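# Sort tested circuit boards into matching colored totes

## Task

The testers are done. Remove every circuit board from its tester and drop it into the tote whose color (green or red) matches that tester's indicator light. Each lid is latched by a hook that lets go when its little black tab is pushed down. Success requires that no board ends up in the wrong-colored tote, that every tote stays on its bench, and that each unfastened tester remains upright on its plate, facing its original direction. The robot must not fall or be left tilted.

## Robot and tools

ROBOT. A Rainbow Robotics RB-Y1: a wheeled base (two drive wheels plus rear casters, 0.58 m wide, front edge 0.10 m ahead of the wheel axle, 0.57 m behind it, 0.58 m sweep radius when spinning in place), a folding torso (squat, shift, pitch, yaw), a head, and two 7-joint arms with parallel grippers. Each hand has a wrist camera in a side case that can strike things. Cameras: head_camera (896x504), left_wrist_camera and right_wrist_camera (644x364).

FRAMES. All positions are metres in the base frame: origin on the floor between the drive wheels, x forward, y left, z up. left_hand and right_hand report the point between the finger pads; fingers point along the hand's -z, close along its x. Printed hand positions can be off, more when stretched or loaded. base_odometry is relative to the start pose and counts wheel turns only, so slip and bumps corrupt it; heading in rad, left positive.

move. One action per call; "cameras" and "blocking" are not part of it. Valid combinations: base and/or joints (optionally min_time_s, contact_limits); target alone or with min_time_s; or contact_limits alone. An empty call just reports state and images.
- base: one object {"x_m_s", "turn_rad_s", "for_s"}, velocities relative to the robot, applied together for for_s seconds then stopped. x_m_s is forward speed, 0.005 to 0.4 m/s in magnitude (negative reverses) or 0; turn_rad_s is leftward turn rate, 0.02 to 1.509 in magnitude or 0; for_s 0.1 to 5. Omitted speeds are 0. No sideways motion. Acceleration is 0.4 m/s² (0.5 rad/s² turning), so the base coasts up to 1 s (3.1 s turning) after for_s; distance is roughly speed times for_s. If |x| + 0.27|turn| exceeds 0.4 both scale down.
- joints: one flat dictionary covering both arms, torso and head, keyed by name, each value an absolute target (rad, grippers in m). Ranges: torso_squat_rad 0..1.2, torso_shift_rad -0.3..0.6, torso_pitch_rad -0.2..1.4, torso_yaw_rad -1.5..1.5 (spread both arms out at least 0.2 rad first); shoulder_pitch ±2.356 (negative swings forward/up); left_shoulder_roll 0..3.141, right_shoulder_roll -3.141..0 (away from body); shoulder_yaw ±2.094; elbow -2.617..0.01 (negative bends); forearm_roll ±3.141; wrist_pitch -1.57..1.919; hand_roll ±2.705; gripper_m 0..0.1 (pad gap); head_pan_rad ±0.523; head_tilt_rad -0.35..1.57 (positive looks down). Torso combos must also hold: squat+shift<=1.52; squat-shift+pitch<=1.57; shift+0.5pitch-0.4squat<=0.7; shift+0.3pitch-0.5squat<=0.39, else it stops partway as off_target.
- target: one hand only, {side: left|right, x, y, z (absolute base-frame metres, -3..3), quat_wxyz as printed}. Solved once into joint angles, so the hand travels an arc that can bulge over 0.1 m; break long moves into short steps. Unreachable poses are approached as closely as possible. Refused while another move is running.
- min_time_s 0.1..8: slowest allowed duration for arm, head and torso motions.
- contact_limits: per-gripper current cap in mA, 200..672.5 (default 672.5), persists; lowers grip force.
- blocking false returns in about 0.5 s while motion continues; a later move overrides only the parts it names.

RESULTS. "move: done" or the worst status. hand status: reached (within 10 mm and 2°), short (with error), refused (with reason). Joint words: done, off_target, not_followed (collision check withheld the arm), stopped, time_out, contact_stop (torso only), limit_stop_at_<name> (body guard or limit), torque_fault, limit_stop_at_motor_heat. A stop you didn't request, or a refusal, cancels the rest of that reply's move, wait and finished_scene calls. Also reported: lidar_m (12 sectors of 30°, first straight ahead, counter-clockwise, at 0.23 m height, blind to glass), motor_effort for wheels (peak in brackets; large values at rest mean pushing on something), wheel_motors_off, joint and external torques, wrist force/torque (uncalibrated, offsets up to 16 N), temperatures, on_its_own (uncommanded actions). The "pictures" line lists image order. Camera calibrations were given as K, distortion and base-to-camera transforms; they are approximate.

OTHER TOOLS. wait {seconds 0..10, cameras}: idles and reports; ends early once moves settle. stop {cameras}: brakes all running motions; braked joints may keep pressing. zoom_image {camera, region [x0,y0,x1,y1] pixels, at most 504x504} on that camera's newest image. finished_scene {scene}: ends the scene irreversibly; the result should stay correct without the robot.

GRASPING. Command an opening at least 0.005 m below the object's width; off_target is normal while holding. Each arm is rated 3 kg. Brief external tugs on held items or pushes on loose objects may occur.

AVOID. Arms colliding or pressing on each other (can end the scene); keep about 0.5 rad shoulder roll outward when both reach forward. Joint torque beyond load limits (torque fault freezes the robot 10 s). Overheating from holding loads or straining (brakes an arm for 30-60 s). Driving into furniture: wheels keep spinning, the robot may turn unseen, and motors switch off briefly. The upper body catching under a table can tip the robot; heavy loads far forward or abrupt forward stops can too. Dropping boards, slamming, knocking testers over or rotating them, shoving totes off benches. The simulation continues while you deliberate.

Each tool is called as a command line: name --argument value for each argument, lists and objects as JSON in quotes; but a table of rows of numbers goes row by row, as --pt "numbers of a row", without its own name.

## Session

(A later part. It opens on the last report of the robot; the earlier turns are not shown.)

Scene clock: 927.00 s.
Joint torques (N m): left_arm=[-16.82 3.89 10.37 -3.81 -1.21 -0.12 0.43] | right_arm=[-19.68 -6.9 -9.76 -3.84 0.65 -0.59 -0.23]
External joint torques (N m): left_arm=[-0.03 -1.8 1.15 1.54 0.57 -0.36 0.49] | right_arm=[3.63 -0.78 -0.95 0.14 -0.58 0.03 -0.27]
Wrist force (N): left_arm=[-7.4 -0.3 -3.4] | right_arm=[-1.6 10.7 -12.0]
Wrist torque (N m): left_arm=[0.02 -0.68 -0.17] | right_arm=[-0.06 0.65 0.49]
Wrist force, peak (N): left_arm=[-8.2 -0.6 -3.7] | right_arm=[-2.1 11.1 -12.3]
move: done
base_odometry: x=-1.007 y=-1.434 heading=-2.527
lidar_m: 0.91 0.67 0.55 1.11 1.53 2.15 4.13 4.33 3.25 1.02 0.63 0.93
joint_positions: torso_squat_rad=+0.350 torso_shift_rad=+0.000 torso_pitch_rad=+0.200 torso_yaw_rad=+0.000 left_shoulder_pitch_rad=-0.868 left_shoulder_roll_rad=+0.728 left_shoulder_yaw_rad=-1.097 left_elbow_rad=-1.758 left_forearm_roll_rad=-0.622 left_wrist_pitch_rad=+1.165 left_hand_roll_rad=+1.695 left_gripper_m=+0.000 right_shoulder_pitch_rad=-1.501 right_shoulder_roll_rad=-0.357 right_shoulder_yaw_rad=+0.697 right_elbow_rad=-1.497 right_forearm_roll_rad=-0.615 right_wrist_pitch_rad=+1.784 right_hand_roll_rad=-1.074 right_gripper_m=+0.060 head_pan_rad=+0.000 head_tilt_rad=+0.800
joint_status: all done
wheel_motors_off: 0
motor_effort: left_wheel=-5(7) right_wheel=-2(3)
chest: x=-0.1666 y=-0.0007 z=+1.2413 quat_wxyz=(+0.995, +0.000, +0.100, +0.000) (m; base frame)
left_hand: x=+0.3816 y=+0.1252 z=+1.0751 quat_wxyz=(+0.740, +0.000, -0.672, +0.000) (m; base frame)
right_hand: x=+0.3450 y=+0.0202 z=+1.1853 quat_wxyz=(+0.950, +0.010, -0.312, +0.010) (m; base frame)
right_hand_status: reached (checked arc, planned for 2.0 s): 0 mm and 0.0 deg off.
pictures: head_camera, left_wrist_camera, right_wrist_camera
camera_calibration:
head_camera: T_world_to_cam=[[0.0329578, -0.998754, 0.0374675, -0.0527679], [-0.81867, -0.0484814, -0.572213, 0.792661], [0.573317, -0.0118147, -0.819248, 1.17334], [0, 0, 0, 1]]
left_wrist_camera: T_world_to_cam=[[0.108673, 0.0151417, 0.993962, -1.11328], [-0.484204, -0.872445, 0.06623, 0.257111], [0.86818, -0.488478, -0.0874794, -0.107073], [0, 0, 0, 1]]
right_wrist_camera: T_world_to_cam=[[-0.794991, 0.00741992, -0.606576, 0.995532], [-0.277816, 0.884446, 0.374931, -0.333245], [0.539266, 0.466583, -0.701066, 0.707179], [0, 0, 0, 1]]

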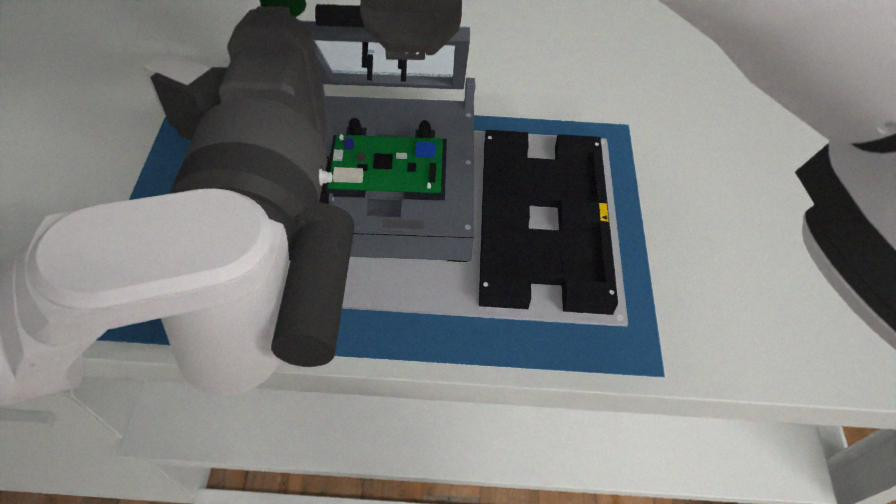

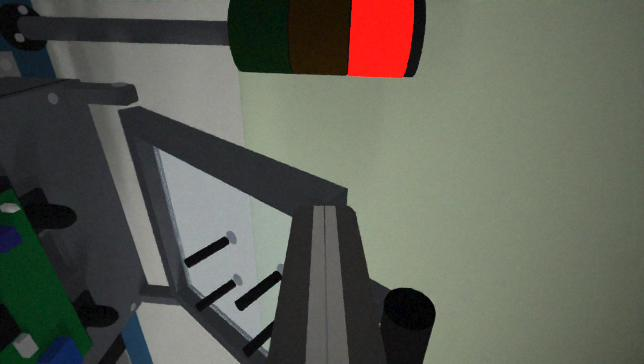

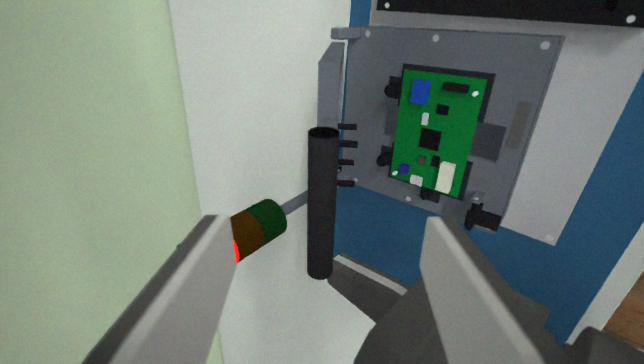

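Lid held by left finger. Push to vertical.

move --target '{"side":"left","x":0.42,"y":0.125,"z":1.085,"quat_wxyz":[0.74,0,-0.672,0]}' --min_time_s 3 --cameras '[]'

move --target '{"side":"left","x":0.45,"y":0.12,"z":1.09,"quat_wxyz":[0.74,0,-0.672,0]}' --min_time_s 3

Scene clock: 938.60 s.
Wrist force, peak (N): left_arm=[12.5 -9.3 13.9] | right_arm=[-1.9 11.1 -12.2]
move: done
joint_status: all done
wheel_motors_off: 0
motor_effort: left_wheel=-4(6) right_wheel=+1(3)
left_hand_status: reached (checked arc, planned for 3.0 s): 3 mm and 0.2 deg off.
pictures: none

Scene clock: 941.93 s.
Joint torques (N m): left_arm=[-21.44 4.31 11.63 -2.98 -1.25 -0.37 0.39] | right_arm=[-20.17 -5.91 -9.09 -3.38 0.7 -0.46 -0.25]
External joint torques (N m): left_arm=[-1.5 -2.02 2.21 1.58 0.35 -0.64 0.45] | right_arm=[3.15 0.22 -0.28 0.6 -0.52 0.15 -0.29]
Wrist force (N): left_arm=[-9.2 1.1 0.5] | right_arm=[-1.6 11.0 -11.9]
Wrist torque (N m): left_arm=[0.02 -0.83 -0.19] | right_arm=[-0.11 0.63 0.48]
Wrist force, peak (N): left_arm=[13.5 16.9 11.6] | right_arm=[-1.9 11.1 -12.2]
move: done
base_odometry: x=-1.007 y=-1.434 heading=-2.527
lidar_m: 0.91 0.68 0.56 1.11 1.53 2.15 4.13 4.33 3.26 1.02 0.64 0.92
joint_positions: torso_squat_rad=+0.350 torso_shift_rad=+0.000 torso_pitch_rad=+0.200 torso_yaw_rad=+0.000 left_shoulder_pitch_rad=-1.015 left_shoulder_roll_rad=+0.647 left_shoulder_yaw_rad=-1.059 left_elbow_rad=-1.467 left_forearm_roll_rad=-0.540 left_wrist_pitch_rad=+0.991 left_hand_roll_rad=+1.710 left_gripper_m=+0.000 right_shoulder_pitch_rad=-1.501 right_shoulder_roll_rad=-0.358 right_shoulder_yaw_rad=+0.697 right_elbow_rad=-1.497 right_forearm_roll_rad=-0.615 right_wrist_pitch_rad=+1.784 right_hand_roll_rad=-1.074 right_gripper_m=+0.060 head_pan_rad=+0.000 head_tilt_rad=+0.800
joint_status: all done
wheel_motors_off: 0
motor_effort: left_wheel=-6(6) right_wheel=+0(3)
chest: x=-0.1667 y=-0.0007 z=+1.2413 quat_wxyz=(+0.995, +0.000, +0.100, +0.000) (m; base frame)
left_hand: x=+0.4498 y=+0.1204 z=+1.0892 quat_wxyz=(+0.741, +0.000, -0.672, +0.000) (m; base frame)
left_hand_status: reached (checked arc, planned for 3.0 s): 1 mm and 0.1 deg off.
right_hand: x=+0.3449 y=+0.0202 z=+1.1854 quat_wxyz=(+0.950, +0.010, -0.312, +0.010) (m; base frame)
pictures: head_camera, left_wrist_camera, right_wrist_camera
camera_calibration:
head_camera: T_world_to_cam=[[0.0330127, -0.998752, 0.0374741, -0.05276], [-0.818543, -0.0485327, -0.572392, 0.792811], [0.573496, -0.0117779, -0.819124, 1.17329], [0, 0, 0, 1]]
left_wrist_camera: T_world_to_cam=[[0.110278, 0.0148375, 0.99379, -1.13517], [-0.48412, -0.872452, 0.0667471, 0.284356], [0.868025, -0.488474, -0.0890287, -0.165586], [0, 0, 0, 1]]
right_wrist_camera: T_world_to_cam=[[-0.794871, 0.00754096, -0.606731, 0.995688], [-0.277822, 0.88443, 0.374964, -0.333303], [0.539439, 0.466611, -0.700913, 0.707096], [0, 0, 0, 1]]

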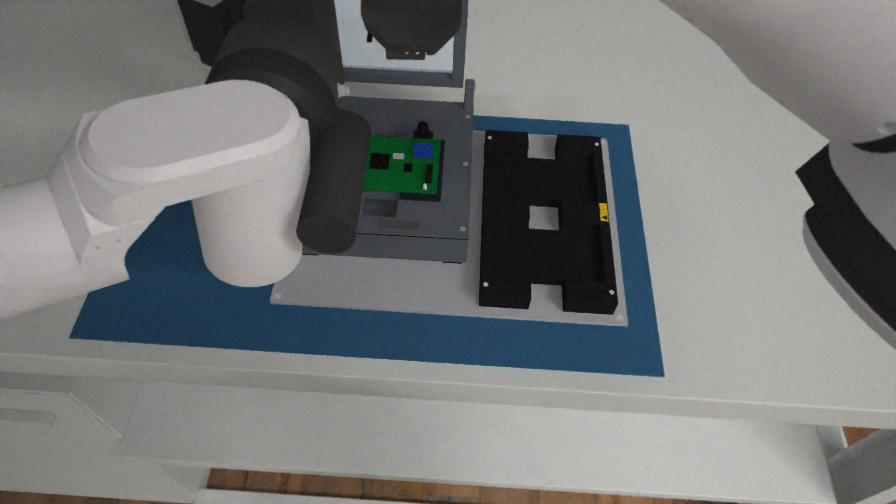

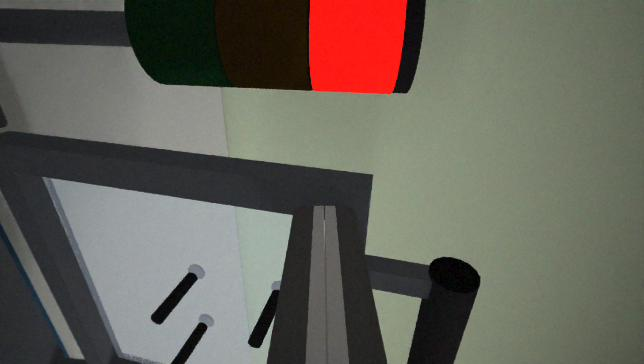

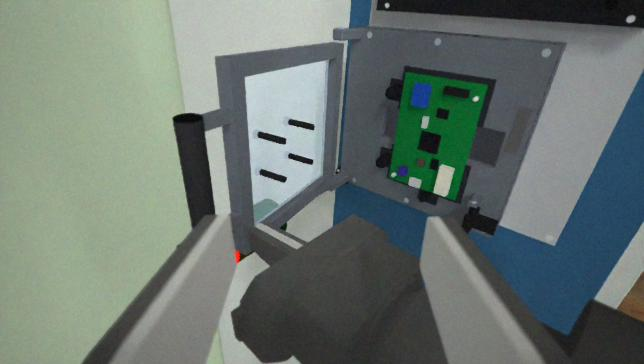

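move --target '{"side":"left","x":0.478,"y":0.12,"z":1.09,"quat_wxyz":[0.74,0,-0.672,0]}' --min_time_s 3

Scene clock: 948.53 s.
Joint torques (N m): left_arm=[-21.95 4.56 10.83 -2.58 -1.05 -0.25 0.43] | right_arm=[-20.22 -5.96 -9.12 -3.41 0.8 -0.52 -0.3]
External joint torques (N m): left_arm=[-0.78 -2.04 1.78 1.65 0.45 -0.58 0.48] | right_arm=[3.09 0.17 -0.32 0.56 -0.43 0.1 -0.33]
Wrist force (N): left_arm=[-9.6 1.1 -0.2] | right_arm=[-1.7 10.6 -12.0]
Wrist torque (N m): left_arm=[-0.01 -0.76 -0.17] | right_arm=[-0.05 0.63 0.49]
Wrist force, peak (N): left_arm=[-10.6 1.4 0.4] | right_arm=[-1.7 10.9 -12.4]
move: done
base_odometry: x=-1.007 y=-1.434 heading=-2.527
lidar_m: 0.91 0.67 0.56 1.10 1.55 2.15 4.13 4.33 3.27 1.02 0.65 0.92
joint_positions: torso_squat_rad=+0.350 torso_shift_rad=+0.000 torso_pitch_rad=+0.200 torso_yaw_rad=+0.000 left_shoulder_pitch_rad=-1.074 left_shoulder_roll_rad=+0.599 left_shoulder_yaw_rad=-1.056 left_elbow_rad=-1.307 left_forearm_roll_rad=-0.539 left_wrist_pitch_rad=+0.901 left_hand_roll_rad=+1.743 left_gripper_m=+0.000 right_shoulder_pitch_rad=-1.501 right_shoulder_roll_rad=-0.358 right_shoulder_yaw_rad=+0.697 right_elbow_rad=-1.497 right_forearm_roll_rad=-0.615 right_wrist_pitch_rad=+1.784 right_hand_roll_rad=-1.074 right_gripper_m=+0.060 head_pan_rad=+0.000 head_tilt_rad=+0.800
joint_status: all done
wheel_motors_off: 0
motor_effort: left_wheel=-5(7) right_wheel=+0(3)
chest: x=-0.1667 y=-0.0007 z=+1.2413 quat_wxyz=(+0.995, +0.000, +0.100, +0.000) (m; base frame)
left_hand: x=+0.4773 y=+0.1203 z=+1.0899 quat_wxyz=(+0.741, +0.000, -0.672, +0.000) (m; base frame)
left_hand_status: reached (checked arc, planned for 3.0 s): 1 mm and 0.1 deg off.
right_hand: x=+0.3449 y=+0.0202 z=+1.1854 quat_wxyz=(+0.950, +0.010, -0.312, +0.010) (m; base frame)
pictures: head_camera, left_wrist_camera, right_wrist_camera
camera_calibration:
head_camera: T_world_to_cam=[[0.033012, -0.998752, 0.0374743, -0.0527604], [-0.818543, -0.0485323, -0.572392, 0.792811], [0.573496, -0.0117786, -0.819124, 1.17329], [0, 0, 0, 1]]
left_wrist_camera: T_world_to_cam=[[0.109513, 0.0146011, 0.993878, -1.13859], [-0.484217, -0.872442, 0.0661719, 0.298256], [0.868067, -0.4885, -0.0884738, -0.190118], [0, 0, 0, 1]]
right_wrist_camera: T_world_to_cam=[[-0.794871, 0.00754153, -0.606731, 0.995688], [-0.277821, 0.884431, 0.374963, -0.333302], [0.53944, 0.466611, -0.700913, 0.707096], [0, 0, 0, 1]]

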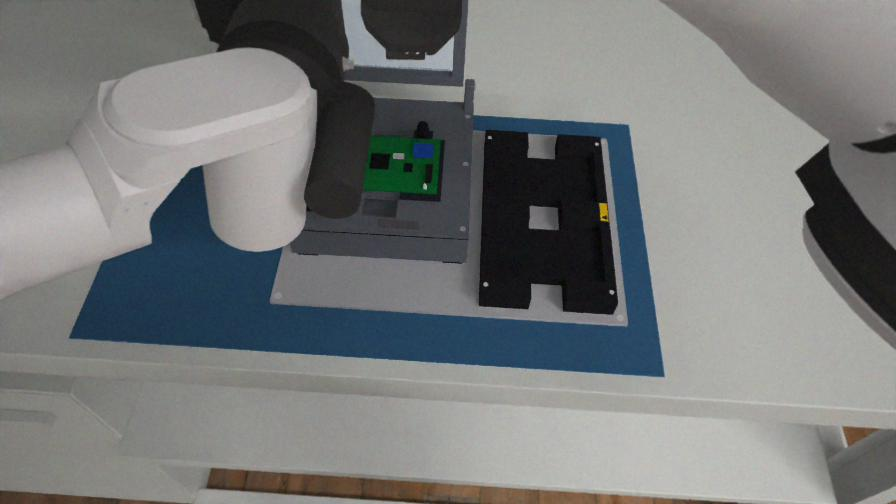

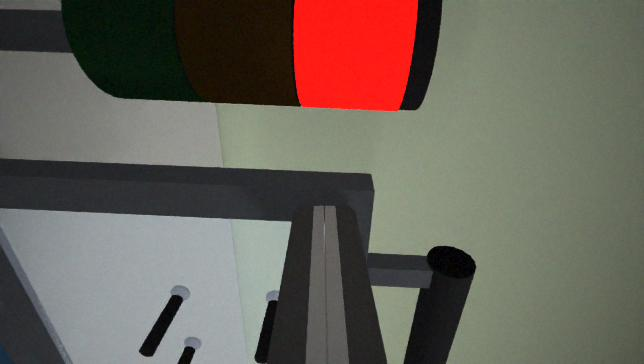

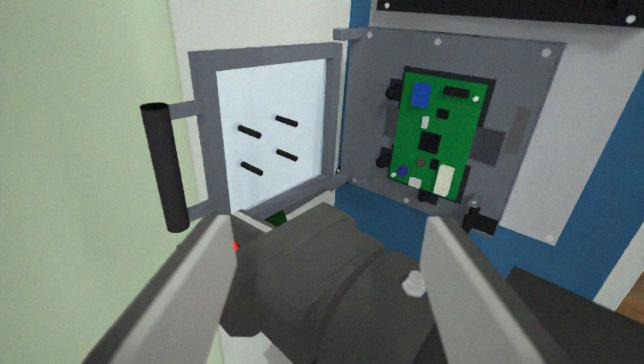

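move --target '{"side":"left","x":0.488,"y":0.12,"z":1.092,"quat_wxyz":[0.74,0,-0.672,0]}' --min_time_s 2 --cameras '[]'

move --target '{"side":"left","x":0.44,"y":0.13,"z":1.09,"quat_wxyz":[0.74,0,-0.672,0]}' --min_time_s 2.5 --cameras '["head_camera","right_wrist_camera"]'

move --target '{"side":"left","x":0.30,"y":0.19,"z":1.10,"quat_wxyz":[0.74,0,-0.672,0]}' --min_time_s 2.5 --cameras '[]'

move --joints '{"left_shoulder_pitch_rad":-0.924,"left_shoulder_roll_rad":1.856,"left_shoulder_yaw_rad":-1.366,"left_elbow_rad":-2.364,"left_forearm_roll_rad":0.513,"left_wrist_pitch_rad":0.666,"left_hand_roll_rad":1.47,"left_gripper_m":0.086}' --min_time_s 2 --cameras '["head_camera"]'

Scene clock: 958.47 s.
Wrist force, peak (N): left_arm=[-10.2 0.2 -0.1] | right_arm=[-1.6 10.9 -12.4]
move: done
joint_status: all done
wheel_motors_off: 0
motor_effort: left_wheel=-4(6) right_wheel=+1(2)
left_hand_status: reached (checked arc, planned for 2.0 s): 0 mm and 0.0 deg off.
pictures: none

Scene clock: 961.30 s.
Wrist force, peak (N): left_arm=[-8.6 -0.1 -4.0] | right_arm=[-1.8 11.1 -12.2]
move: done
joint_status: all done
wheel_motors_off: 0
motor_effort: left_wheel=-4(7) right_wheel=+0(3)
left_hand_status: reached (checked arc, planned for 2.5 s): 0 mm and 0.0 deg off.
pictures: head_camera, right_wrist_camera
camera_calibration:
head_camera: T_world_to_cam=[[0.0330058, -0.998752, 0.0374751, -0.0527629], [-0.818554, -0.0485274, -0.572375, 0.792802], [0.57348, -0.0117837, -0.819135, 1.17329], [0, 0, 0, 1]]
right_wrist_camera: T_world_to_cam=[[-0.794883, 0.00754582, -0.606716, 0.99568], [-0.277808, 0.884433, 0.374968, -0.3333], [0.539429, 0.466606, -0.700925, 0.707099], [0, 0, 0, 1]]

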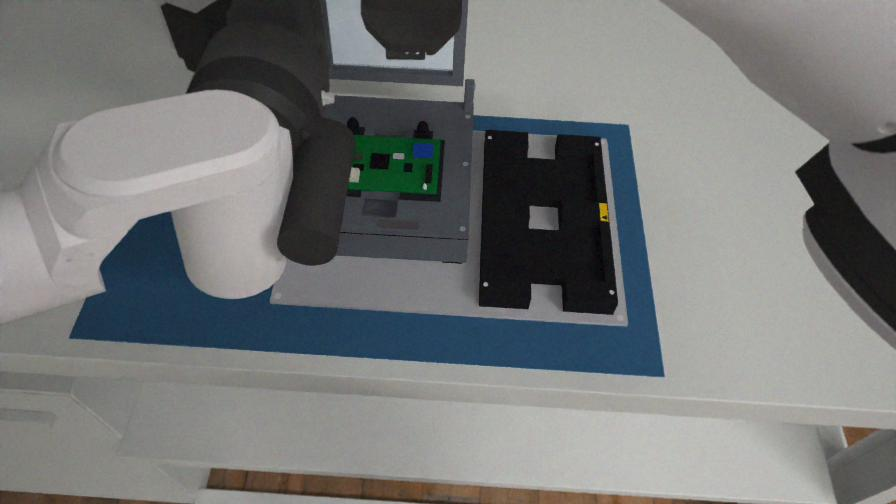

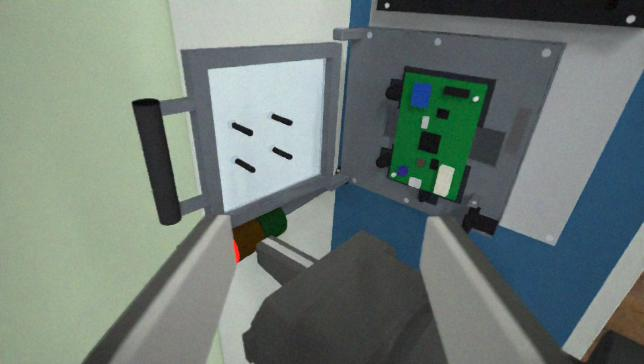

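Scene clock: 964.13 s.
Wrist force, peak (N): left_arm=[-8.6 -0.3 -3.6] | right_arm=[-1.8 10.9 -12.3]
move: done
joint_status: all done
wheel_motors_off: 0
motor_effort: left_wheel=-5(6) right_wheel=+0(2)
left_hand_status: reached (checked arc, planned for 2.5 s): 1 mm and 0.0 deg off.
pictures: none

Scene clock: 966.43 s.
Joint torques (N m): left_arm=[-8.78 12.1 6.63 -1.15 -0.5 -0.36 -0.15] | right_arm=[-20.12 -5.96 -8.86 -3.45 0.75 -0.5 -0.29]
External joint torques (N m): left_arm=[-0.85 0.07 -0.91 -0.33 0.12 -0.22 -0.12] | right_arm=[3.19 0.17 -0.06 0.53 -0.48 0.12 -0.32]
Wrist force (N): left_arm=[-5.4 -0.5 -7.9] | right_arm=[-1.7 10.8 -12.1]
Wrist torque (N m): left_arm=[-0.02 -0.64 -0.16] | right_arm=[-0.08 0.64 0.49]
Wrist force, peak (N): left_arm=[-6.6 -1.0 -7.4] | right_arm=[-1.6 11.1 -12.3]
move: done
base_odometry: x=-1.007 y=-1.434 heading=-2.527
lidar_m: 0.91 0.66 0.56 1.11 1.54 2.15 4.12 4.33 3.27 1.02 0.64 0.93
joint_positions: torso_squat_rad=+0.350 torso_shift_rad=+0.000 torso_pitch_rad=+0.200 torso_yaw_rad=+0.000 left_shoulder_pitch_rad=-0.924 left_shoulder_roll_rad=+1.856 left_shoulder_yaw_rad=-1.366 left_elbow_rad=-2.364 left_forearm_roll_rad=+0.513 left_wrist_pitch_rad=+0.666 left_hand_roll_rad=+1.470 left_gripper_m=+0.086 right_shoulder_pitch_rad=-1.501 right_shoulder_roll_rad=-0.358 right_shoulder_yaw_rad=+0.697 right_elbow_rad=-1.497 right_forearm_roll_rad=-0.615 right_wrist_pitch_rad=+1.784 right_hand_roll_rad=-1.074 right_gripper_m=+0.060 head_pan_rad=+0.000 head_tilt_rad=+0.800
joint_status: all done
wheel_motors_off: 0
motor_effort: left_wheel=-6(6) right_wheel=+1(2)
chest: x=-0.1667 y=-0.0007 z=+1.2413 quat_wxyz=(+0.995, +0.000, +0.100, +0.000) (m; base frame)
left_hand: x=+0.1751 y=+0.3489 z=+1.0229 quat_wxyz=(+0.958, +0.000, -0.287, -0.001) (m; base frame)
right_hand: x=+0.3449 y=+0.0202 z=+1.1854 quat_wxyz=(+0.950, +0.010, -0.312, +0.010) (m; base frame)
pictures: head_camera
camera_calibration:
head_camera: T_world_to_cam=[[0.0329952, -0.998753, 0.0374767, -0.0527671], [-0.818567, -0.0485194, -0.572359, 0.792789], [0.573463, -0.0117921, -0.819147, 1.1733], [0, 0, 0, 1]]

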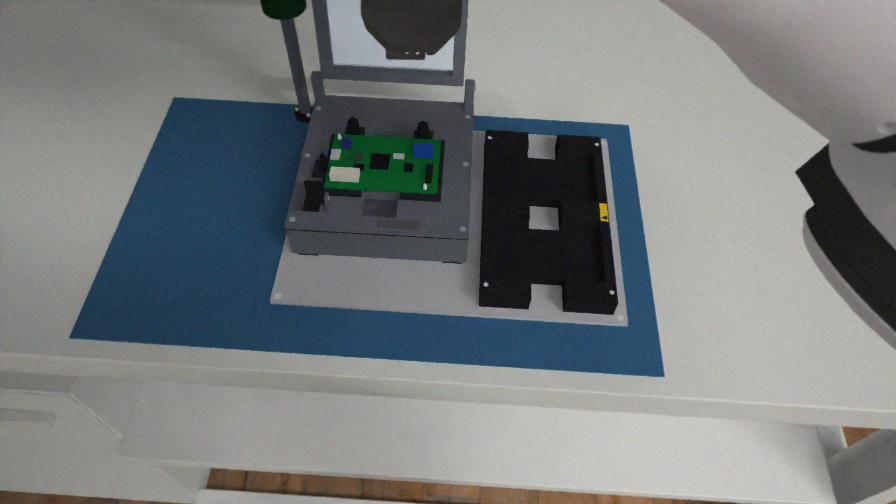

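move --target '{"side":"right","x":0.27,"y":-0.03,"z":1.18,"quat_wxyz":[0.95,0.01,-0.312,0.01]}' --min_time_s 2 --cameras '[]'

move --joints '{"right_shoulder_pitch_rad":-0.924,"right_shoulder_roll_rad":-1.856,"right_shoulder_yaw_rad":1.366,"right_elbow_rad":-2.364,"right_forearm_roll_rad":-0.513,"right_wrist_pitch_rad":0.666,"right_hand_roll_rad":-1.47}' --min_time_s 2 --cameras '[]'

move --base '{"x_m_s":0.1,"for_s":0.45}' --joints '{"torso_pitch_rad":0.25,"head_tilt_rad":0.85}' --cameras '["head_camera"]'

zoom_image --camera "head_camera" --region '[240, 60, 520, 300]'

Scene clock: 978.00 s.
Wrist force, peak (N): left_arm=[-5.7 -0.1 -8.2] | right_arm=[-2.3 10.9 -12.5]
move: done
joint_status: all done
wheel_motors_off: 0
motor_effort: left_wheel=-4(6) right_wheel=+1(3)
right_hand_status: reached (checked arc, planned for 2.0 s): 0 mm and 0.1 deg off.
pictures: none

Scene clock: 980.30 s.
Wrist force, peak (N): left_arm=[-5.4 -0.5 -8.5] | right_arm=[-1.7 11.1 -12.5]
move: done
joint_status: all done
wheel_motors_off: 0
motor_effort: left_wheel=-5(7) right_wheel=+0(2)
pictures: none

Scene clock: 981.30 s.
Joint torques (N m): left_arm=[-7.66 11.77 6.7 -0.99 -0.34 -0.37 -0.18] | right_arm=[-7.34 -12.86 -7.19 -0.87 0.69 -0.06 -0.19]
External joint torques (N m): left_arm=[-0.1 -0.6 -0.51 0.11 0.22 -0.23 -0.15] | right_arm=[0.86 0.99 0.65 0.14 -0.09 0.05 -0.22]
Wrist force (N): left_arm=[-5.3 -0.3 -8.4] | right_arm=[-1.3 11.2 -12.2]
Wrist torque (N m): left_arm=[-0.03 -0.65 -0.18] | right_arm=[-0.14 0.61 0.49]
Wrist force, peak (N): left_arm=[-5.5 -0.1 -8.6] | right_arm=[-1.5 11.2 -12.7]
move: done
base_odometry: x=-1.045 y=-1.461 heading=-2.526
lidar_m: 0.86 0.67 0.53 0.95 1.54 2.15 4.18 4.34 3.27 0.65 0.62 0.89
base_status: done (sent for 0.47 of 0.47 s)
joint_positions: torso_squat_rad=+0.350 torso_shift_rad=+0.000 torso_pitch_rad=+0.250 torso_yaw_rad=+0.000 left_shoulder_pitch_rad=-0.924 left_shoulder_roll_rad=+1.856 left_shoulder_yaw_rad=-1.366 left_elbow_rad=-2.364 left_forearm_roll_rad=+0.513 left_wrist_pitch_rad=+0.666 left_hand_roll_rad=+1.470 left_gripper_m=+0.086 right_shoulder_pitch_rad=-0.924 right_shoulder_roll_rad=-1.856 right_shoulder_yaw_rad=+1.366 right_elbow_rad=-2.364 right_forearm_roll_rad=-0.513 right_wrist_pitch_rad=+0.666 right_hand_roll_rad=-1.470 right_gripper_m=+0.060 head_pan_rad=+0.000 head_tilt_rad=+0.850
joint_status: all done
wheel_motors_off: 0
motor_effort: left_wheel=+1(32) right_wheel=-3(30)
chest: x=-0.1514 y=-0.0007 z=+1.2379 quat_wxyz=(+0.992, +0.000, +0.125, +0.000) (m; base frame)
left_hand: x=+0.1790 y=+0.3490 z=+1.0026 quat_wxyz=(+0.965, +0.000, -0.263, -0.001) (m; base frame)
right_hand: x=+0.1790 y=-0.3500 z=+1.0020 quat_wxyz=(+0.965, +0.001, -0.263, +0.001) (m; base frame)
pictures: head_camera
camera_calibration:
head_camera: T_world_to_cam=[[0.0366277, -0.99875, 0.0340084, -0.0480708], [-0.871835, -0.0485692, -0.487385, 0.683824], [0.488428, -0.0117979, -0.872525, 1.22271], [0, 0, 0, 1]]

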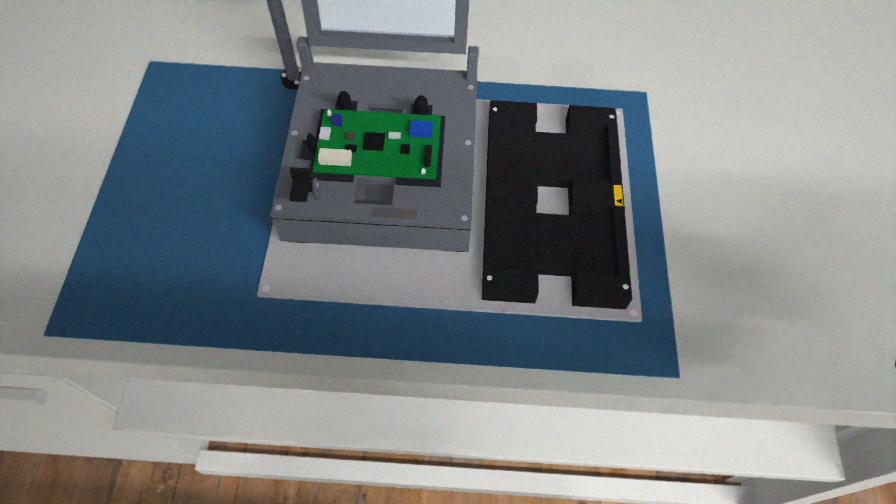

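Scaled by 1.800 from the camera's 896x504 image, which has a finer 1280x720 frame.

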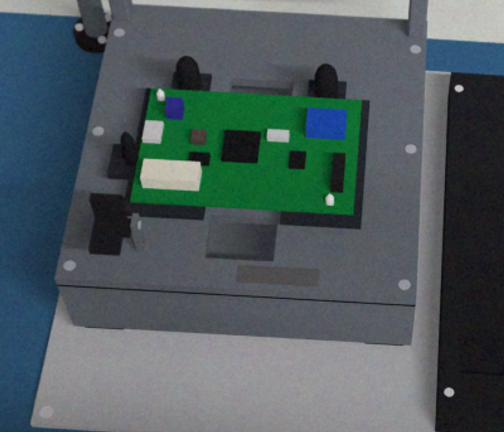

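move --target '{"side":"left","x":0.30,"y":0.16,"z":1.08,"quat_wxyz":[1,0,0,0.0085]}' --min_time_s 3 --cameras '[]'

move --target '{"side":"left","x":0.362,"y":0.062,"z":1.03,"quat_wxyz":[1,0,0,0.0085]}' --min_time_s 2.5 --cameras '[]'

move --target '{"side":"left","x":0.362,"y":0.062,"z":0.985,"quat_wxyz":[1,0,0,0.0085]}' --min_time_s 2 --cameras '["head_camera","left_wrist_camera"]'

Scene clock: 999.00 s.
Wrist force, peak (N): left_arm=[-5.2 -0.4 -8.7] | right_arm=[-1.0 11.4 -12.4]
move: done
joint_status: all done
wheel_motors_off: 0
motor_effort: left_wheel=+2(3) right_wheel=-3(5)
left_hand_status: reached (checked arc, planned for 3.0 s): 1 mm and 0.3 deg off.
pictures: none

Scene clock: 1001.83 s.
Wrist force, peak (N): left_arm=[-2.3 -0.4 -9.4] | right_arm=[-1.2 11.2 -12.4]
move: done
joint_status: all done
wheel_motors_off: 0
motor_effort: left_wheel=+2(4) right_wheel=-3(5)
left_hand_status: reached (checked arc, planned for 2.5 s): 0 mm and 0.1 deg off.
pictures: none

Scene clock: 1004.17 s.
Joint torques (N m): left_arm=[-21.65 5.71 4.23 0.38 0.01 -0.46 -0.23] | right_arm=[-7.33 -12.35 -7.43 -0.87 0.71 -0.13 -0.13]
External joint torques (N m): left_arm=[2.68 -1.92 -1.27 1.2 -0.01 -0.37 -0.23] | right_arm=[0.88 1.5 0.41 0.14 -0.06 -0.02 -0.16]
Wrist force (N): left_arm=[-2.0 -0.4 -9.1] | right_arm=[-1.4 10.9 -12.2]
Wrist torque (N m): left_arm=[0.00 -0.44 -0.19] | right_arm=[-0.10 0.60 0.50]
Wrist force, peak (N): left_arm=[-2.0 0.0 -9.5] | right_arm=[-1.5 11.1 -12.4]
move: done
base_odometry: x=-1.045 y=-1.461 heading=-2.526
lidar_m: 0.86 0.67 0.53 0.94 1.54 2.15 4.18 4.34 3.26 0.66 0.63 0.90
joint_positions: torso_squat_rad=+0.350 torso_shift_rad=+0.000 torso_pitch_rad=+0.250 torso_yaw_rad=+0.000 left_shoulder_pitch_rad=-1.620 left_shoulder_roll_rad=+0.359 left_shoulder_yaw_rad=-1.219 left_elbow_rad=-0.613 left_forearm_roll_rad=+1.450 left_wrist_pitch_rad=+1.405 left_hand_roll_rad=+0.648 left_gripper_m=+0.086 right_shoulder_pitch_rad=-0.924 right_shoulder_roll_rad=-1.856 right_shoulder_yaw_rad=+1.366 right_elbow_rad=-2.364 right_forearm_roll_rad=-0.513 right_wrist_pitch_rad=+0.666 right_hand_roll_rad=-1.470 right_gripper_m=+0.060 head_pan_rad=+0.000 head_tilt_rad=+0.850
joint_status: all done
wheel_motors_off: 0
motor_effort: left_wheel=+2(3) right_wheel=-4(5)
chest: x=-0.1514 y=-0.0007 z=+1.2379 quat_wxyz=(+0.992, +0.000, +0.125, +0.000) (m; base frame)
left_hand: x=+0.3616 y=+0.0623 z=+0.9854 quat_wxyz=(+1.000, -0.001, -0.002, +0.009) (m; base frame)
left_hand_status: reached (checked arc, planned for 2.0 s): 1 mm and 0.3 deg off.
right_hand: x=+0.1790 y=-0.3500 z=+1.0020 quat_wxyz=(+0.965, +0.001, -0.263, +0.001) (m; base frame)
pictures: head_camera, left_wrist_camera
camera_calibration:
head_camera: T_world_to_cam=[[0.0366248, -0.99875, 0.0340114, -0.0480731], [-0.871796, -0.0485691, -0.487456, 0.683874], [0.488499, -0.011798, -0.872485, 1.22271], [0, 0, 0, 1]]
left_wrist_camera: T_world_to_cam=[[0.99943, 0.0328837, -0.00763979, -0.357289], [0.0324119, -0.871345, 0.4896, -0.405639], [0.00944294, -0.489568, -0.871914, 0.955317], [0, 0, 0, 1]]

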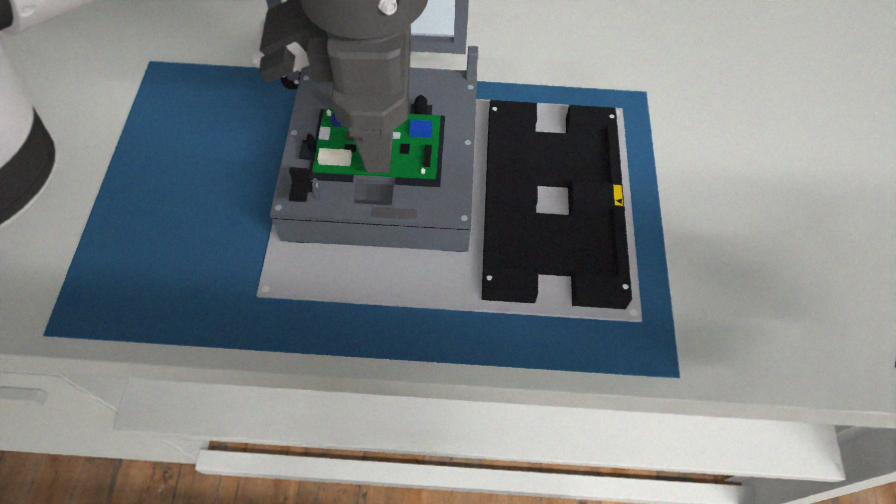

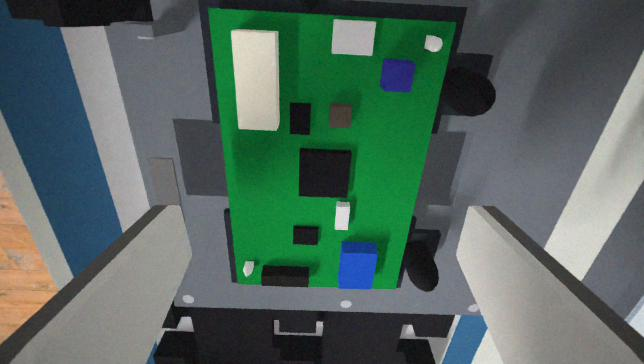

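move --target '{"side":"left","x":0.362,"y":0.062,"z":0.957,"quat_wxyz":[1,0,0,0.0085]}' --min_time_s 2 --cameras '["left_wrist_camera"]'

move --target '{"side":"left","x":0.362,"y":0.062,"z":0.946,"quat_wxyz":[1,0,0,0.0085]}' --min_time_s 2 --cameras '["left_wrist_camera","head_camera"]'

Scene clock: 1013.40 s.
Wrist force, peak (N): left_arm=[-1.9 0.2 -9.7] | right_arm=[-1.4 10.9 -12.7]
move: done
joint_status: all done
wheel_motors_off: 0
motor_effort: left_wheel=+1(3) right_wheel=-2(5)
left_hand_status: reached (checked arc, planned for 2.0 s): 1 mm and 0.3 deg off.
pictures: left_wrist_camera
camera_calibration:
left_wrist_camera: T_world_to_cam=[[0.999437, 0.032877, -0.00674251, -0.358388], [0.0319612, -0.871089, 0.490084, -0.392281], [0.0102392, -0.490023, -0.871649, 0.930279], [0, 0, 0, 1]]

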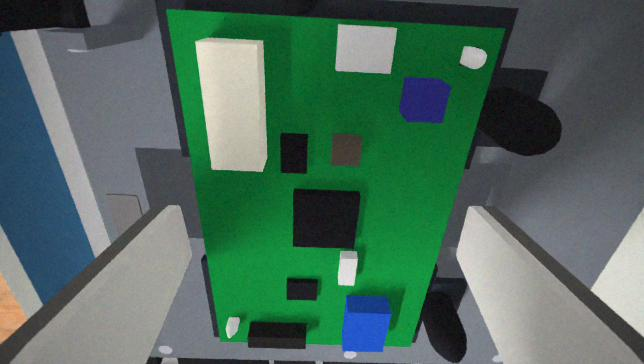

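Scene clock: 1015.73 s.
Joint torques (N m): left_arm=[-21.51 5.28 4.61 0.35 0.37 -0.39 -0.25] | right_arm=[-7.11 -12.84 -7.28 -0.88 0.61 -0.11 -0.24]
External joint torques (N m): left_arm=[2.64 -1.89 1.33 1.1 0.36 -0.3 -0.25] | right_arm=[1.1 1.01 0.56 0.13 -0.17 0 -0.26]
Wrist force (N): left_arm=[-1.7 0.1 -9.0] | right_arm=[-1.2 10.8 -12.1]
Wrist torque (N m): left_arm=[-0.04 -0.40 -0.19] | right_arm=[-0.08 0.63 0.50]
Wrist force, peak (N): left_arm=[-1.9 -0.1 -9.5] | right_arm=[-1.0 11.2 -12.5]
move: done
base_odometry: x=-1.045 y=-1.461 heading=-2.526
lidar_m: 0.86 0.67 0.53 0.94 1.53 2.15 4.18 4.35 3.27 0.65 0.62 0.88
joint_positions: torso_squat_rad=+0.350 torso_shift_rad=+0.000 torso_pitch_rad=+0.250 torso_yaw_rad=+0.000 left_shoulder_pitch_rad=-1.593 left_shoulder_roll_rad=+0.219 left_shoulder_yaw_rad=-1.223 left_elbow_rad=-0.349 left_forearm_roll_rad=+1.446 left_wrist_pitch_rad=+1.321 left_hand_roll_rad=+0.512 left_gripper_m=+0.086 right_shoulder_pitch_rad=-0.924 right_shoulder_roll_rad=-1.856 right_shoulder_yaw_rad=+1.366 right_elbow_rad=-2.364 right_forearm_roll_rad=-0.513 right_wrist_pitch_rad=+0.666 right_hand_roll_rad=-1.470 right_gripper_m=+0.060 head_pan_rad=+0.000 head_tilt_rad=+0.850
joint_status: all done
wheel_motors_off: 0
motor_effort: left_wheel=+2(4) right_wheel=-3(5)
chest: x=-0.1514 y=-0.0007 z=+1.2379 quat_wxyz=(+0.992, +0.000, +0.125, +0.000) (m; base frame)
left_hand: x=+0.3618 y=+0.0623 z=+0.9463 quat_wxyz=(+1.000, -0.001, -0.003, +0.009) (m; base frame)
left_hand_status: reached (checked arc, planned for 2.0 s): 0 mm and 0.3 deg off.
right_hand: x=+0.1790 y=-0.3500 z=+1.0020 quat_wxyz=(+0.965, +0.001, -0.263, +0.001) (m; base frame)
pictures: head_camera, left_wrist_camera
camera_calibration:
head_camera: T_world_to_cam=[[0.0366247, -0.99875, 0.0340112, -0.0480729], [-0.871796, -0.0485689, -0.487456, 0.683874], [0.488499, -0.0117979, -0.872485, 1.22271], [0, 0, 0, 1]]
left_wrist_camera: T_world_to_cam=[[0.999447, 0.0325695, -0.00674329, -0.358575], [0.0316987, -0.871351, 0.489636, -0.386252], [0.0100714, -0.489578, -0.871901, 0.920935], [0, 0, 0, 1]]

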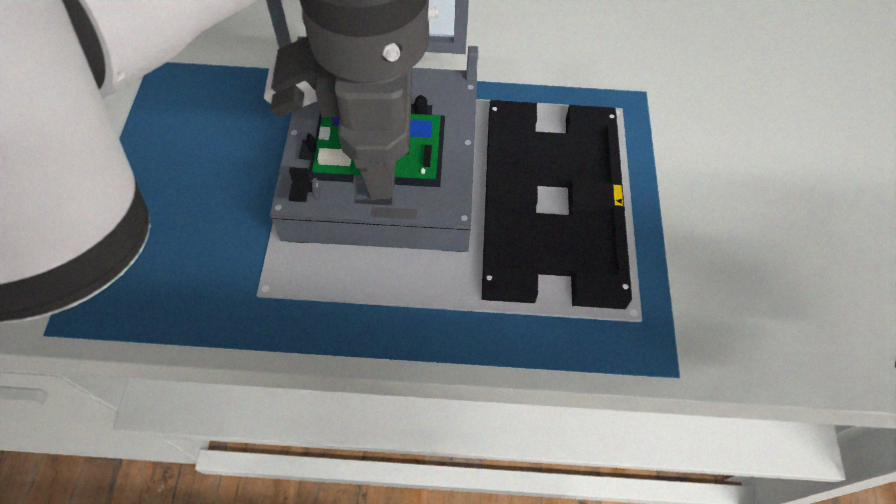

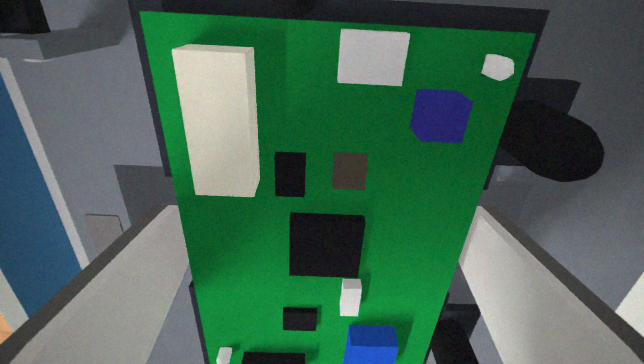

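move --target '{"side":"left","x":0.362,"y":0.071,"z":0.946,"quat_wxyz":[1,0,0,0.0085]}' --min_time_s 2 --cameras '["left_wrist_camera"]'

move --target '{"side":"left","x":0.362,"y":0.071,"z":0.941,"quat_wxyz":[1,0,0,0.0085]}' --min_time_s 1.5

Scene clock: 1026.53 s.
Wrist force, peak (N): left_arm=[-1.6 0.5 -9.5] | right_arm=[-1.2 11.4 -12.5]
move: done
joint_status: all done
wheel_motors_off: 0
motor_effort: left_wheel=+2(4) right_wheel=-2(5)
left_hand_status: reached (checked arc, planned for 2.0 s): 0 mm and 0.1 deg off.
pictures: left_wrist_camera
camera_calibration:
left_wrist_camera: T_world_to_cam=[[0.999376, 0.0322384, -0.0144376, -0.351886], [0.0351861, -0.872506, 0.487335, -0.377746], [0.00311399, -0.487539, -0.873096, 0.928443], [0, 0, 0, 1]]

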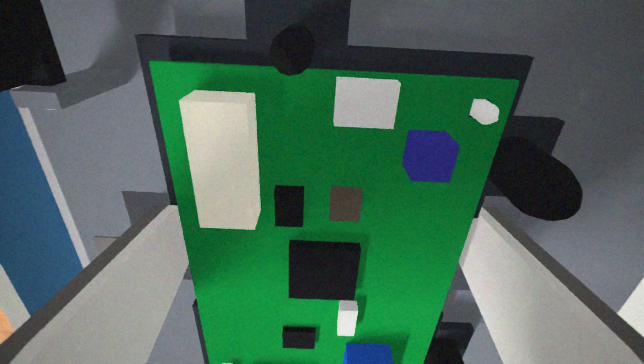

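Scene clock: 1028.37 s.
Joint torques (N m): left_arm=[-20.6 6.44 1.37 1.11 -0.41 -0.17 -0.2] | right_arm=[-7.2 -12.79 -7.28 -0.88 0.64 -0.06 -0.26]
External joint torques (N m): left_arm=[3.55 -0.76 -1.91 1.84 -0.42 -0.08 -0.2] | right_arm=[1 1.06 0.56 0.13 -0.14 0.05 -0.29]
Wrist force (N): left_arm=[-1.7 -2.1 -8.2] | right_arm=[-1.1 10.8 -12.6]
Wrist torque (N m): left_arm=[-0.09 -0.43 -0.29] | right_arm=[-0.09 0.64 0.51]
Wrist force, peak (N): left_arm=[-1.8 -2.1 -9.2] | right_arm=[-1.3 11.1 -12.6]
move: done
base_odometry: x=-1.045 y=-1.461 heading=-2.526
lidar_m: 0.87 0.67 0.53 0.95 1.53 2.15 4.18 4.35 3.27 0.65 0.62 0.90
joint_positions: torso_squat_rad=+0.350 torso_shift_rad=+0.000 torso_pitch_rad=+0.250 torso_yaw_rad=+0.000 left_shoulder_pitch_rad=-1.579 left_shoulder_roll_rad=+0.232 left_shoulder_yaw_rad=-1.223 left_elbow_rad=-0.349 left_forearm_roll_rad=+1.447 left_wrist_pitch_rad=+1.315 left_hand_roll_rad=+0.495 left_gripper_m=+0.086 right_shoulder_pitch_rad=-0.924 right_shoulder_roll_rad=-1.856 right_shoulder_yaw_rad=+1.366 right_elbow_rad=-2.364 right_forearm_roll_rad=-0.513 right_wrist_pitch_rad=+0.666 right_hand_roll_rad=-1.470 right_gripper_m=+0.060 head_pan_rad=+0.000 head_tilt_rad=+0.850
joint_status: all done
wheel_motors_off: 0
motor_effort: left_wheel=+2(4) right_wheel=-3(4)
chest: x=-0.1514 y=-0.0007 z=+1.2379 quat_wxyz=(+0.992, +0.000, +0.125, +0.000) (m; base frame)
left_hand: x=+0.3620 y=+0.0708 z=+0.9415 quat_wxyz=(+1.000, +0.000, -0.001, +0.008) (m; base frame)
left_hand_status: reached (checked arc, planned for 1.5 s): 1 mm and 0.1 deg off.
right_hand: x=+0.1790 y=-0.3500 z=+1.0020 quat_wxyz=(+0.965, +0.001, -0.263, +0.001) (m; base frame)
pictures: head_camera, left_wrist_camera, right_wrist_camera
camera_calibration:
head_camera: T_world_to_cam=[[0.0366245, -0.99875, 0.0340117, -0.0480734], [-0.871791, -0.0485691, -0.487464, 0.683882], [0.488507, -0.011798, -0.87248, 1.2227], [0, 0, 0, 1]]
left_wrist_camera: T_world_to_cam=[[0.999423, 0.0321609, -0.0109649, -0.35511], [0.0334119, -0.871475, 0.4893, -0.376845], [0.00618066, -0.489383, -0.872047, 0.922437], [0, 0, 0, 1]]
right_wrist_camera: T_world_to_cam=[[-0.852727, 0.0193585, -0.521997, 0.684925], [-0.218267, 0.894687, 0.389737, -0.00509531], [0.474569, 0.446274, -0.758699, 0.903208], [0, 0, 0, 1]]

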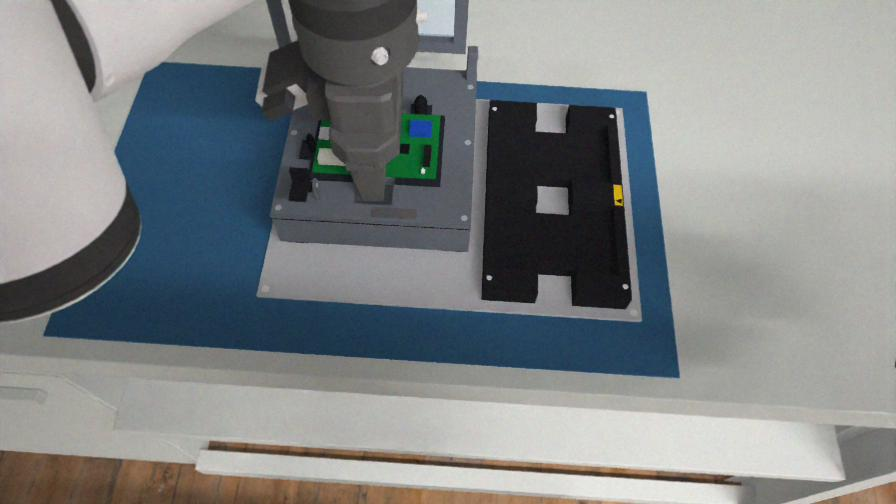

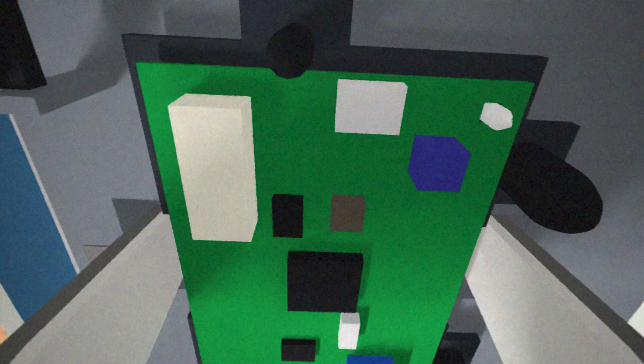

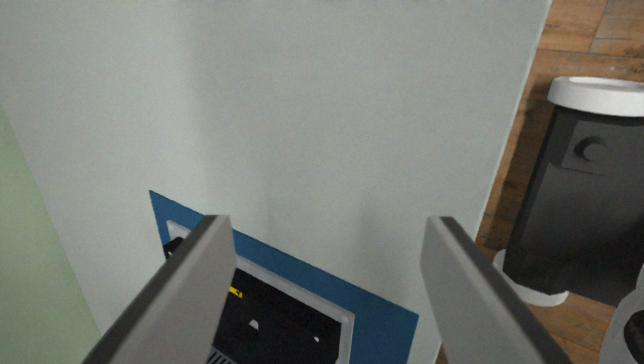

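move --target '{"side":"left","x":0.362,"y":0.068,"z":0.941,"quat_wxyz":[1,0,0,0.0085]}' --min_time_s 1.5 --cameras '[]'

move --joints '{"left_gripper_m":0.05}' --cameras '["left_wrist_camera","head_camera"]'

Scene clock: 1036.10 s.
Wrist force, peak (N): left_arm=[-1.8 0.4 -9.5] | right_arm=[-1.0 11.1 -12.8]
move: done
joint_status: all done
wheel_motors_off: 0
motor_effort: left_wheel=+2(3) right_wheel=-4(5)
left_hand_status: reached (checked arc, planned for 1.5 s): 0 mm and 0.2 deg off.
pictures: none

Scene clock: 1037.00 s.
Joint torques (N m): left_arm=[-23.8 5.36 4.42 0.44 0.37 -0.37 -0.04] | right_arm=[-7.27 -12.93 -7.3 -0.85 0.6 -0.05 -0.21]
External joint torques (N m): left_arm=[0.32 -1.8 1.36 1.16 0.35 -0.29 -0.04] | right_arm=[0.94 0.92 0.54 0.16 -0.18 0.06 -0.24]
Wrist force (N): left_arm=[-2.6 0.6 -9.0] | right_arm=[-0.9 10.7 -12.4]
Wrist torque (N m): left_arm=[-0.05 -0.42 -0.40] | right_arm=[-0.07 0.65 0.52]
Wrist force, peak (N): left_arm=[-2.5 0.4 -9.5] | right_arm=[-0.9 11.3 -12.4]
move: off_target
base_odometry: x=-1.045 y=-1.461 heading=-2.526
lidar_m: 0.86 0.68 0.53 0.95 1.54 2.15 4.17 4.34 3.26 0.66 0.63 0.89
joint_positions: torso_squat_rad=+0.350 torso_shift_rad=+0.000 torso_pitch_rad=+0.250 torso_yaw_rad=+0.000 left_shoulder_pitch_rad=-1.584 left_shoulder_roll_rad=+0.215 left_shoulder_yaw_rad=-1.223 left_elbow_rad=-0.323 left_forearm_roll_rad=+1.447 left_wrist_pitch_rad=+1.312 left_hand_roll_rad=+0.487 left_gripper_m=+0.071 right_shoulder_pitch_rad=-0.924 right_shoulder_roll_rad=-1.856 right_shoulder_yaw_rad=+1.366 right_elbow_rad=-2.364 right_forearm_roll_rad=-0.513 right_wrist_pitch_rad=+0.666 right_hand_roll_rad=-1.470 right_gripper_m=+0.060 head_pan_rad=+0.000 head_tilt_rad=+0.850
joint_status: left_gripper_m off_target (ended at +0.071, target +0.050)
wheel_motors_off: 0
motor_effort: left_wheel=+1(3) right_wheel=-3(5)
chest: x=-0.1514 y=-0.0007 z=+1.2379 quat_wxyz=(+0.992, +0.000, +0.125, +0.000) (m; base frame)
left_hand: x=+0.3618 y=+0.0683 z=+0.9410 quat_wxyz=(+1.000, +0.000, -0.001, +0.009) (m; base frame)
right_hand: x=+0.1790 y=-0.3500 z=+1.0020 quat_wxyz=(+0.965, +0.001, -0.263, +0.001) (m; base frame)
pictures: head_camera, left_wrist_camera
camera_calibration:
head_camera: T_world_to_cam=[[0.0366245, -0.99875, 0.0340118, -0.0480735], [-0.87179, -0.0485691, -0.487465, 0.683883], [0.488508, -0.011798, -0.87248, 1.2227], [0, 0, 0, 1]]
left_wrist_camera: T_world_to_cam=[[0.999424, 0.0325617, -0.00959702, -0.356146], [0.0330954, -0.871707, 0.488908, -0.378219], [0.00755389, -0.488944, -0.872282, 0.920528], [0, 0, 0, 1]]

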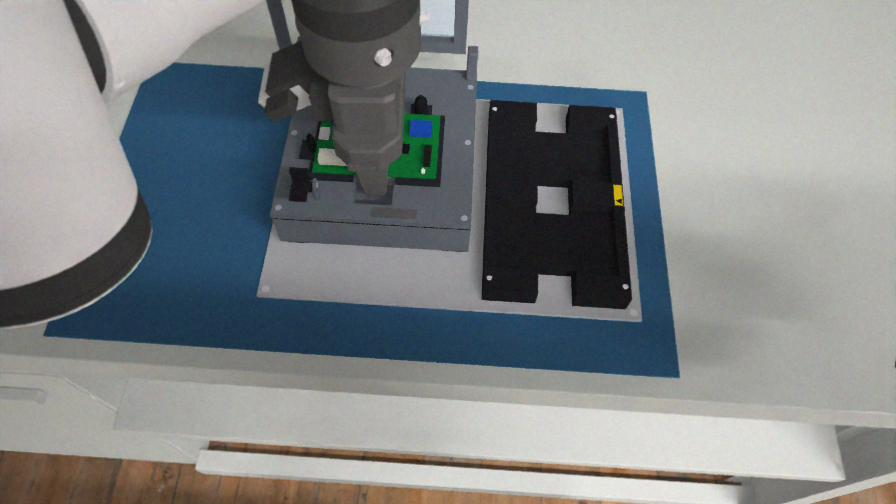

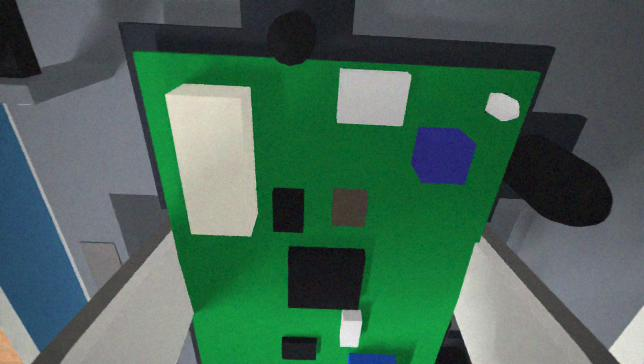

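move --target '{"side":"left","x":0.362,"y":0.068,"z":0.949,"quat_wxyz":[1,0,0,0.0085]}' --min_time_s 2 --cameras '["left_wrist_camera","head_camera"]'

Scene clock: 1045.57 s.
Joint torques (N m): left_arm=[-23.84 8.34 4.3 -1.38 0.48 0.39 0.47] | right_arm=[-7.24 -12.79 -7.25 -1.03 0.73 -0.06 -0.34]
External joint torques (N m): left_arm=[0.37 1.07 1.05 -0.66 0.46 0.46 0.47] | right_arm=[0.97 1.06 0.59 -0.02 -0.05 0.04 -0.37]
Wrist force (N): left_arm=[-1.7 0.1 -9.6] | right_arm=[-1.3 10.7 -12.3]
Wrist torque (N m): left_arm=[-0.05 -0.40 -0.19] | right_arm=[-0.08 0.61 0.50]
Wrist force, peak (N): left_arm=[-0.6 0.7 -14.0] | right_arm=[-1.3 11.0 -12.8]
move: done
base_odometry: x=-1.045 y=-1.461 heading=-2.526
lidar_m: 0.87 0.67 0.53 0.95 1.53 2.15 4.18 4.34 3.26 0.65 0.63 0.89
joint_positions: torso_squat_rad=+0.350 torso_shift_rad=+0.000 torso_pitch_rad=+0.250 torso_yaw_rad=+0.000 left_shoulder_pitch_rad=-1.595 left_shoulder_roll_rad=+0.229 left_shoulder_yaw_rad=-1.221 left_elbow_rad=-0.345 left_forearm_roll_rad=+1.450 left_wrist_pitch_rad=+1.334 left_hand_roll_rad=+0.498 left_gripper_m=+0.071 right_shoulder_pitch_rad=-0.924 right_shoulder_roll_rad=-1.856 right_shoulder_yaw_rad=+1.366 right_elbow_rad=-2.364 right_forearm_roll_rad=-0.513 right_wrist_pitch_rad=+0.666 right_hand_roll_rad=-1.470 right_gripper_m=+0.060 head_pan_rad=+0.000 head_tilt_rad=+0.850
joint_status: all done
wheel_motors_off: 0
motor_effort: left_wheel=+3(4) right_wheel=-3(5)
chest: x=-0.1514 y=-0.0007 z=+1.2379 quat_wxyz=(+0.992, +0.000, +0.125, +0.000) (m; base frame)
left_hand: x=+0.3621 y=+0.0680 z=+0.9486 quat_wxyz=(+1.000, +0.001, +0.001, +0.008) (m; base frame)
left_hand_status: reached (checked arc, planned for 2.0 s): 0 mm and 0.2 deg off.
right_hand: x=+0.1790 y=-0.3500 z=+1.0020 quat_wxyz=(+0.965, +0.001, -0.263, +0.001) (m; base frame)
pictures: head_camera, left_wrist_camera
camera_calibration:
head_camera: T_world_to_cam=[[0.0366242, -0.99875, 0.0340121, -0.0480737], [-0.87179, -0.048569, -0.487466, 0.683883], [0.488508, -0.0117984, -0.872479, 1.2227], [0, 0, 0, 1]]
left_wrist_camera: T_world_to_cam=[[0.99937, 0.0320809, -0.0151562, -0.351051], [0.0353993, -0.872572, 0.4872, -0.381436], [0.002405, -0.48743, -0.873159, 0.929598], [0, 0, 0, 1]]

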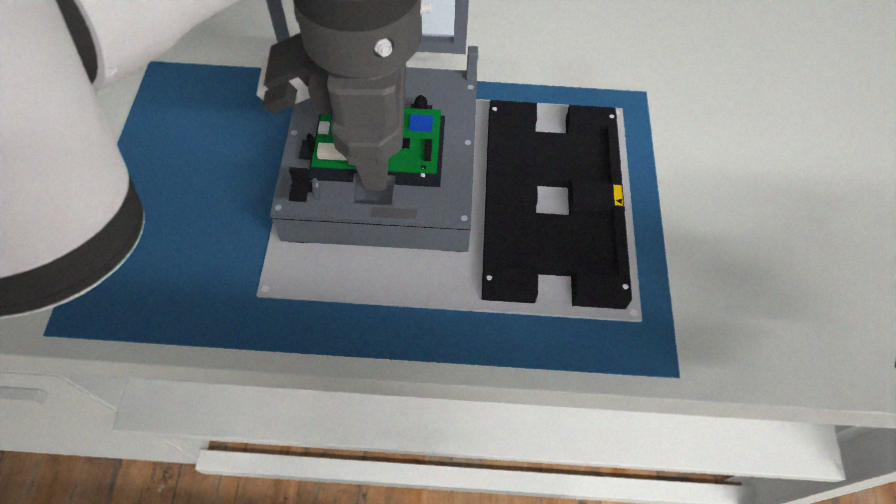

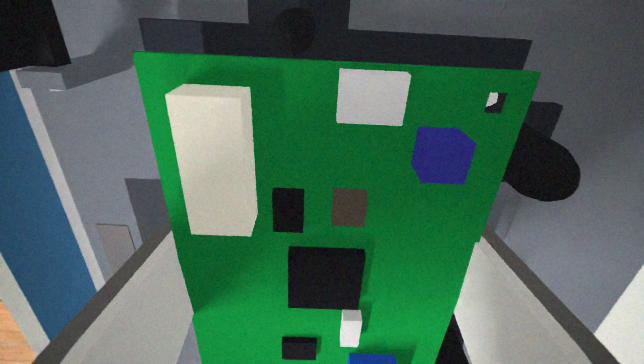

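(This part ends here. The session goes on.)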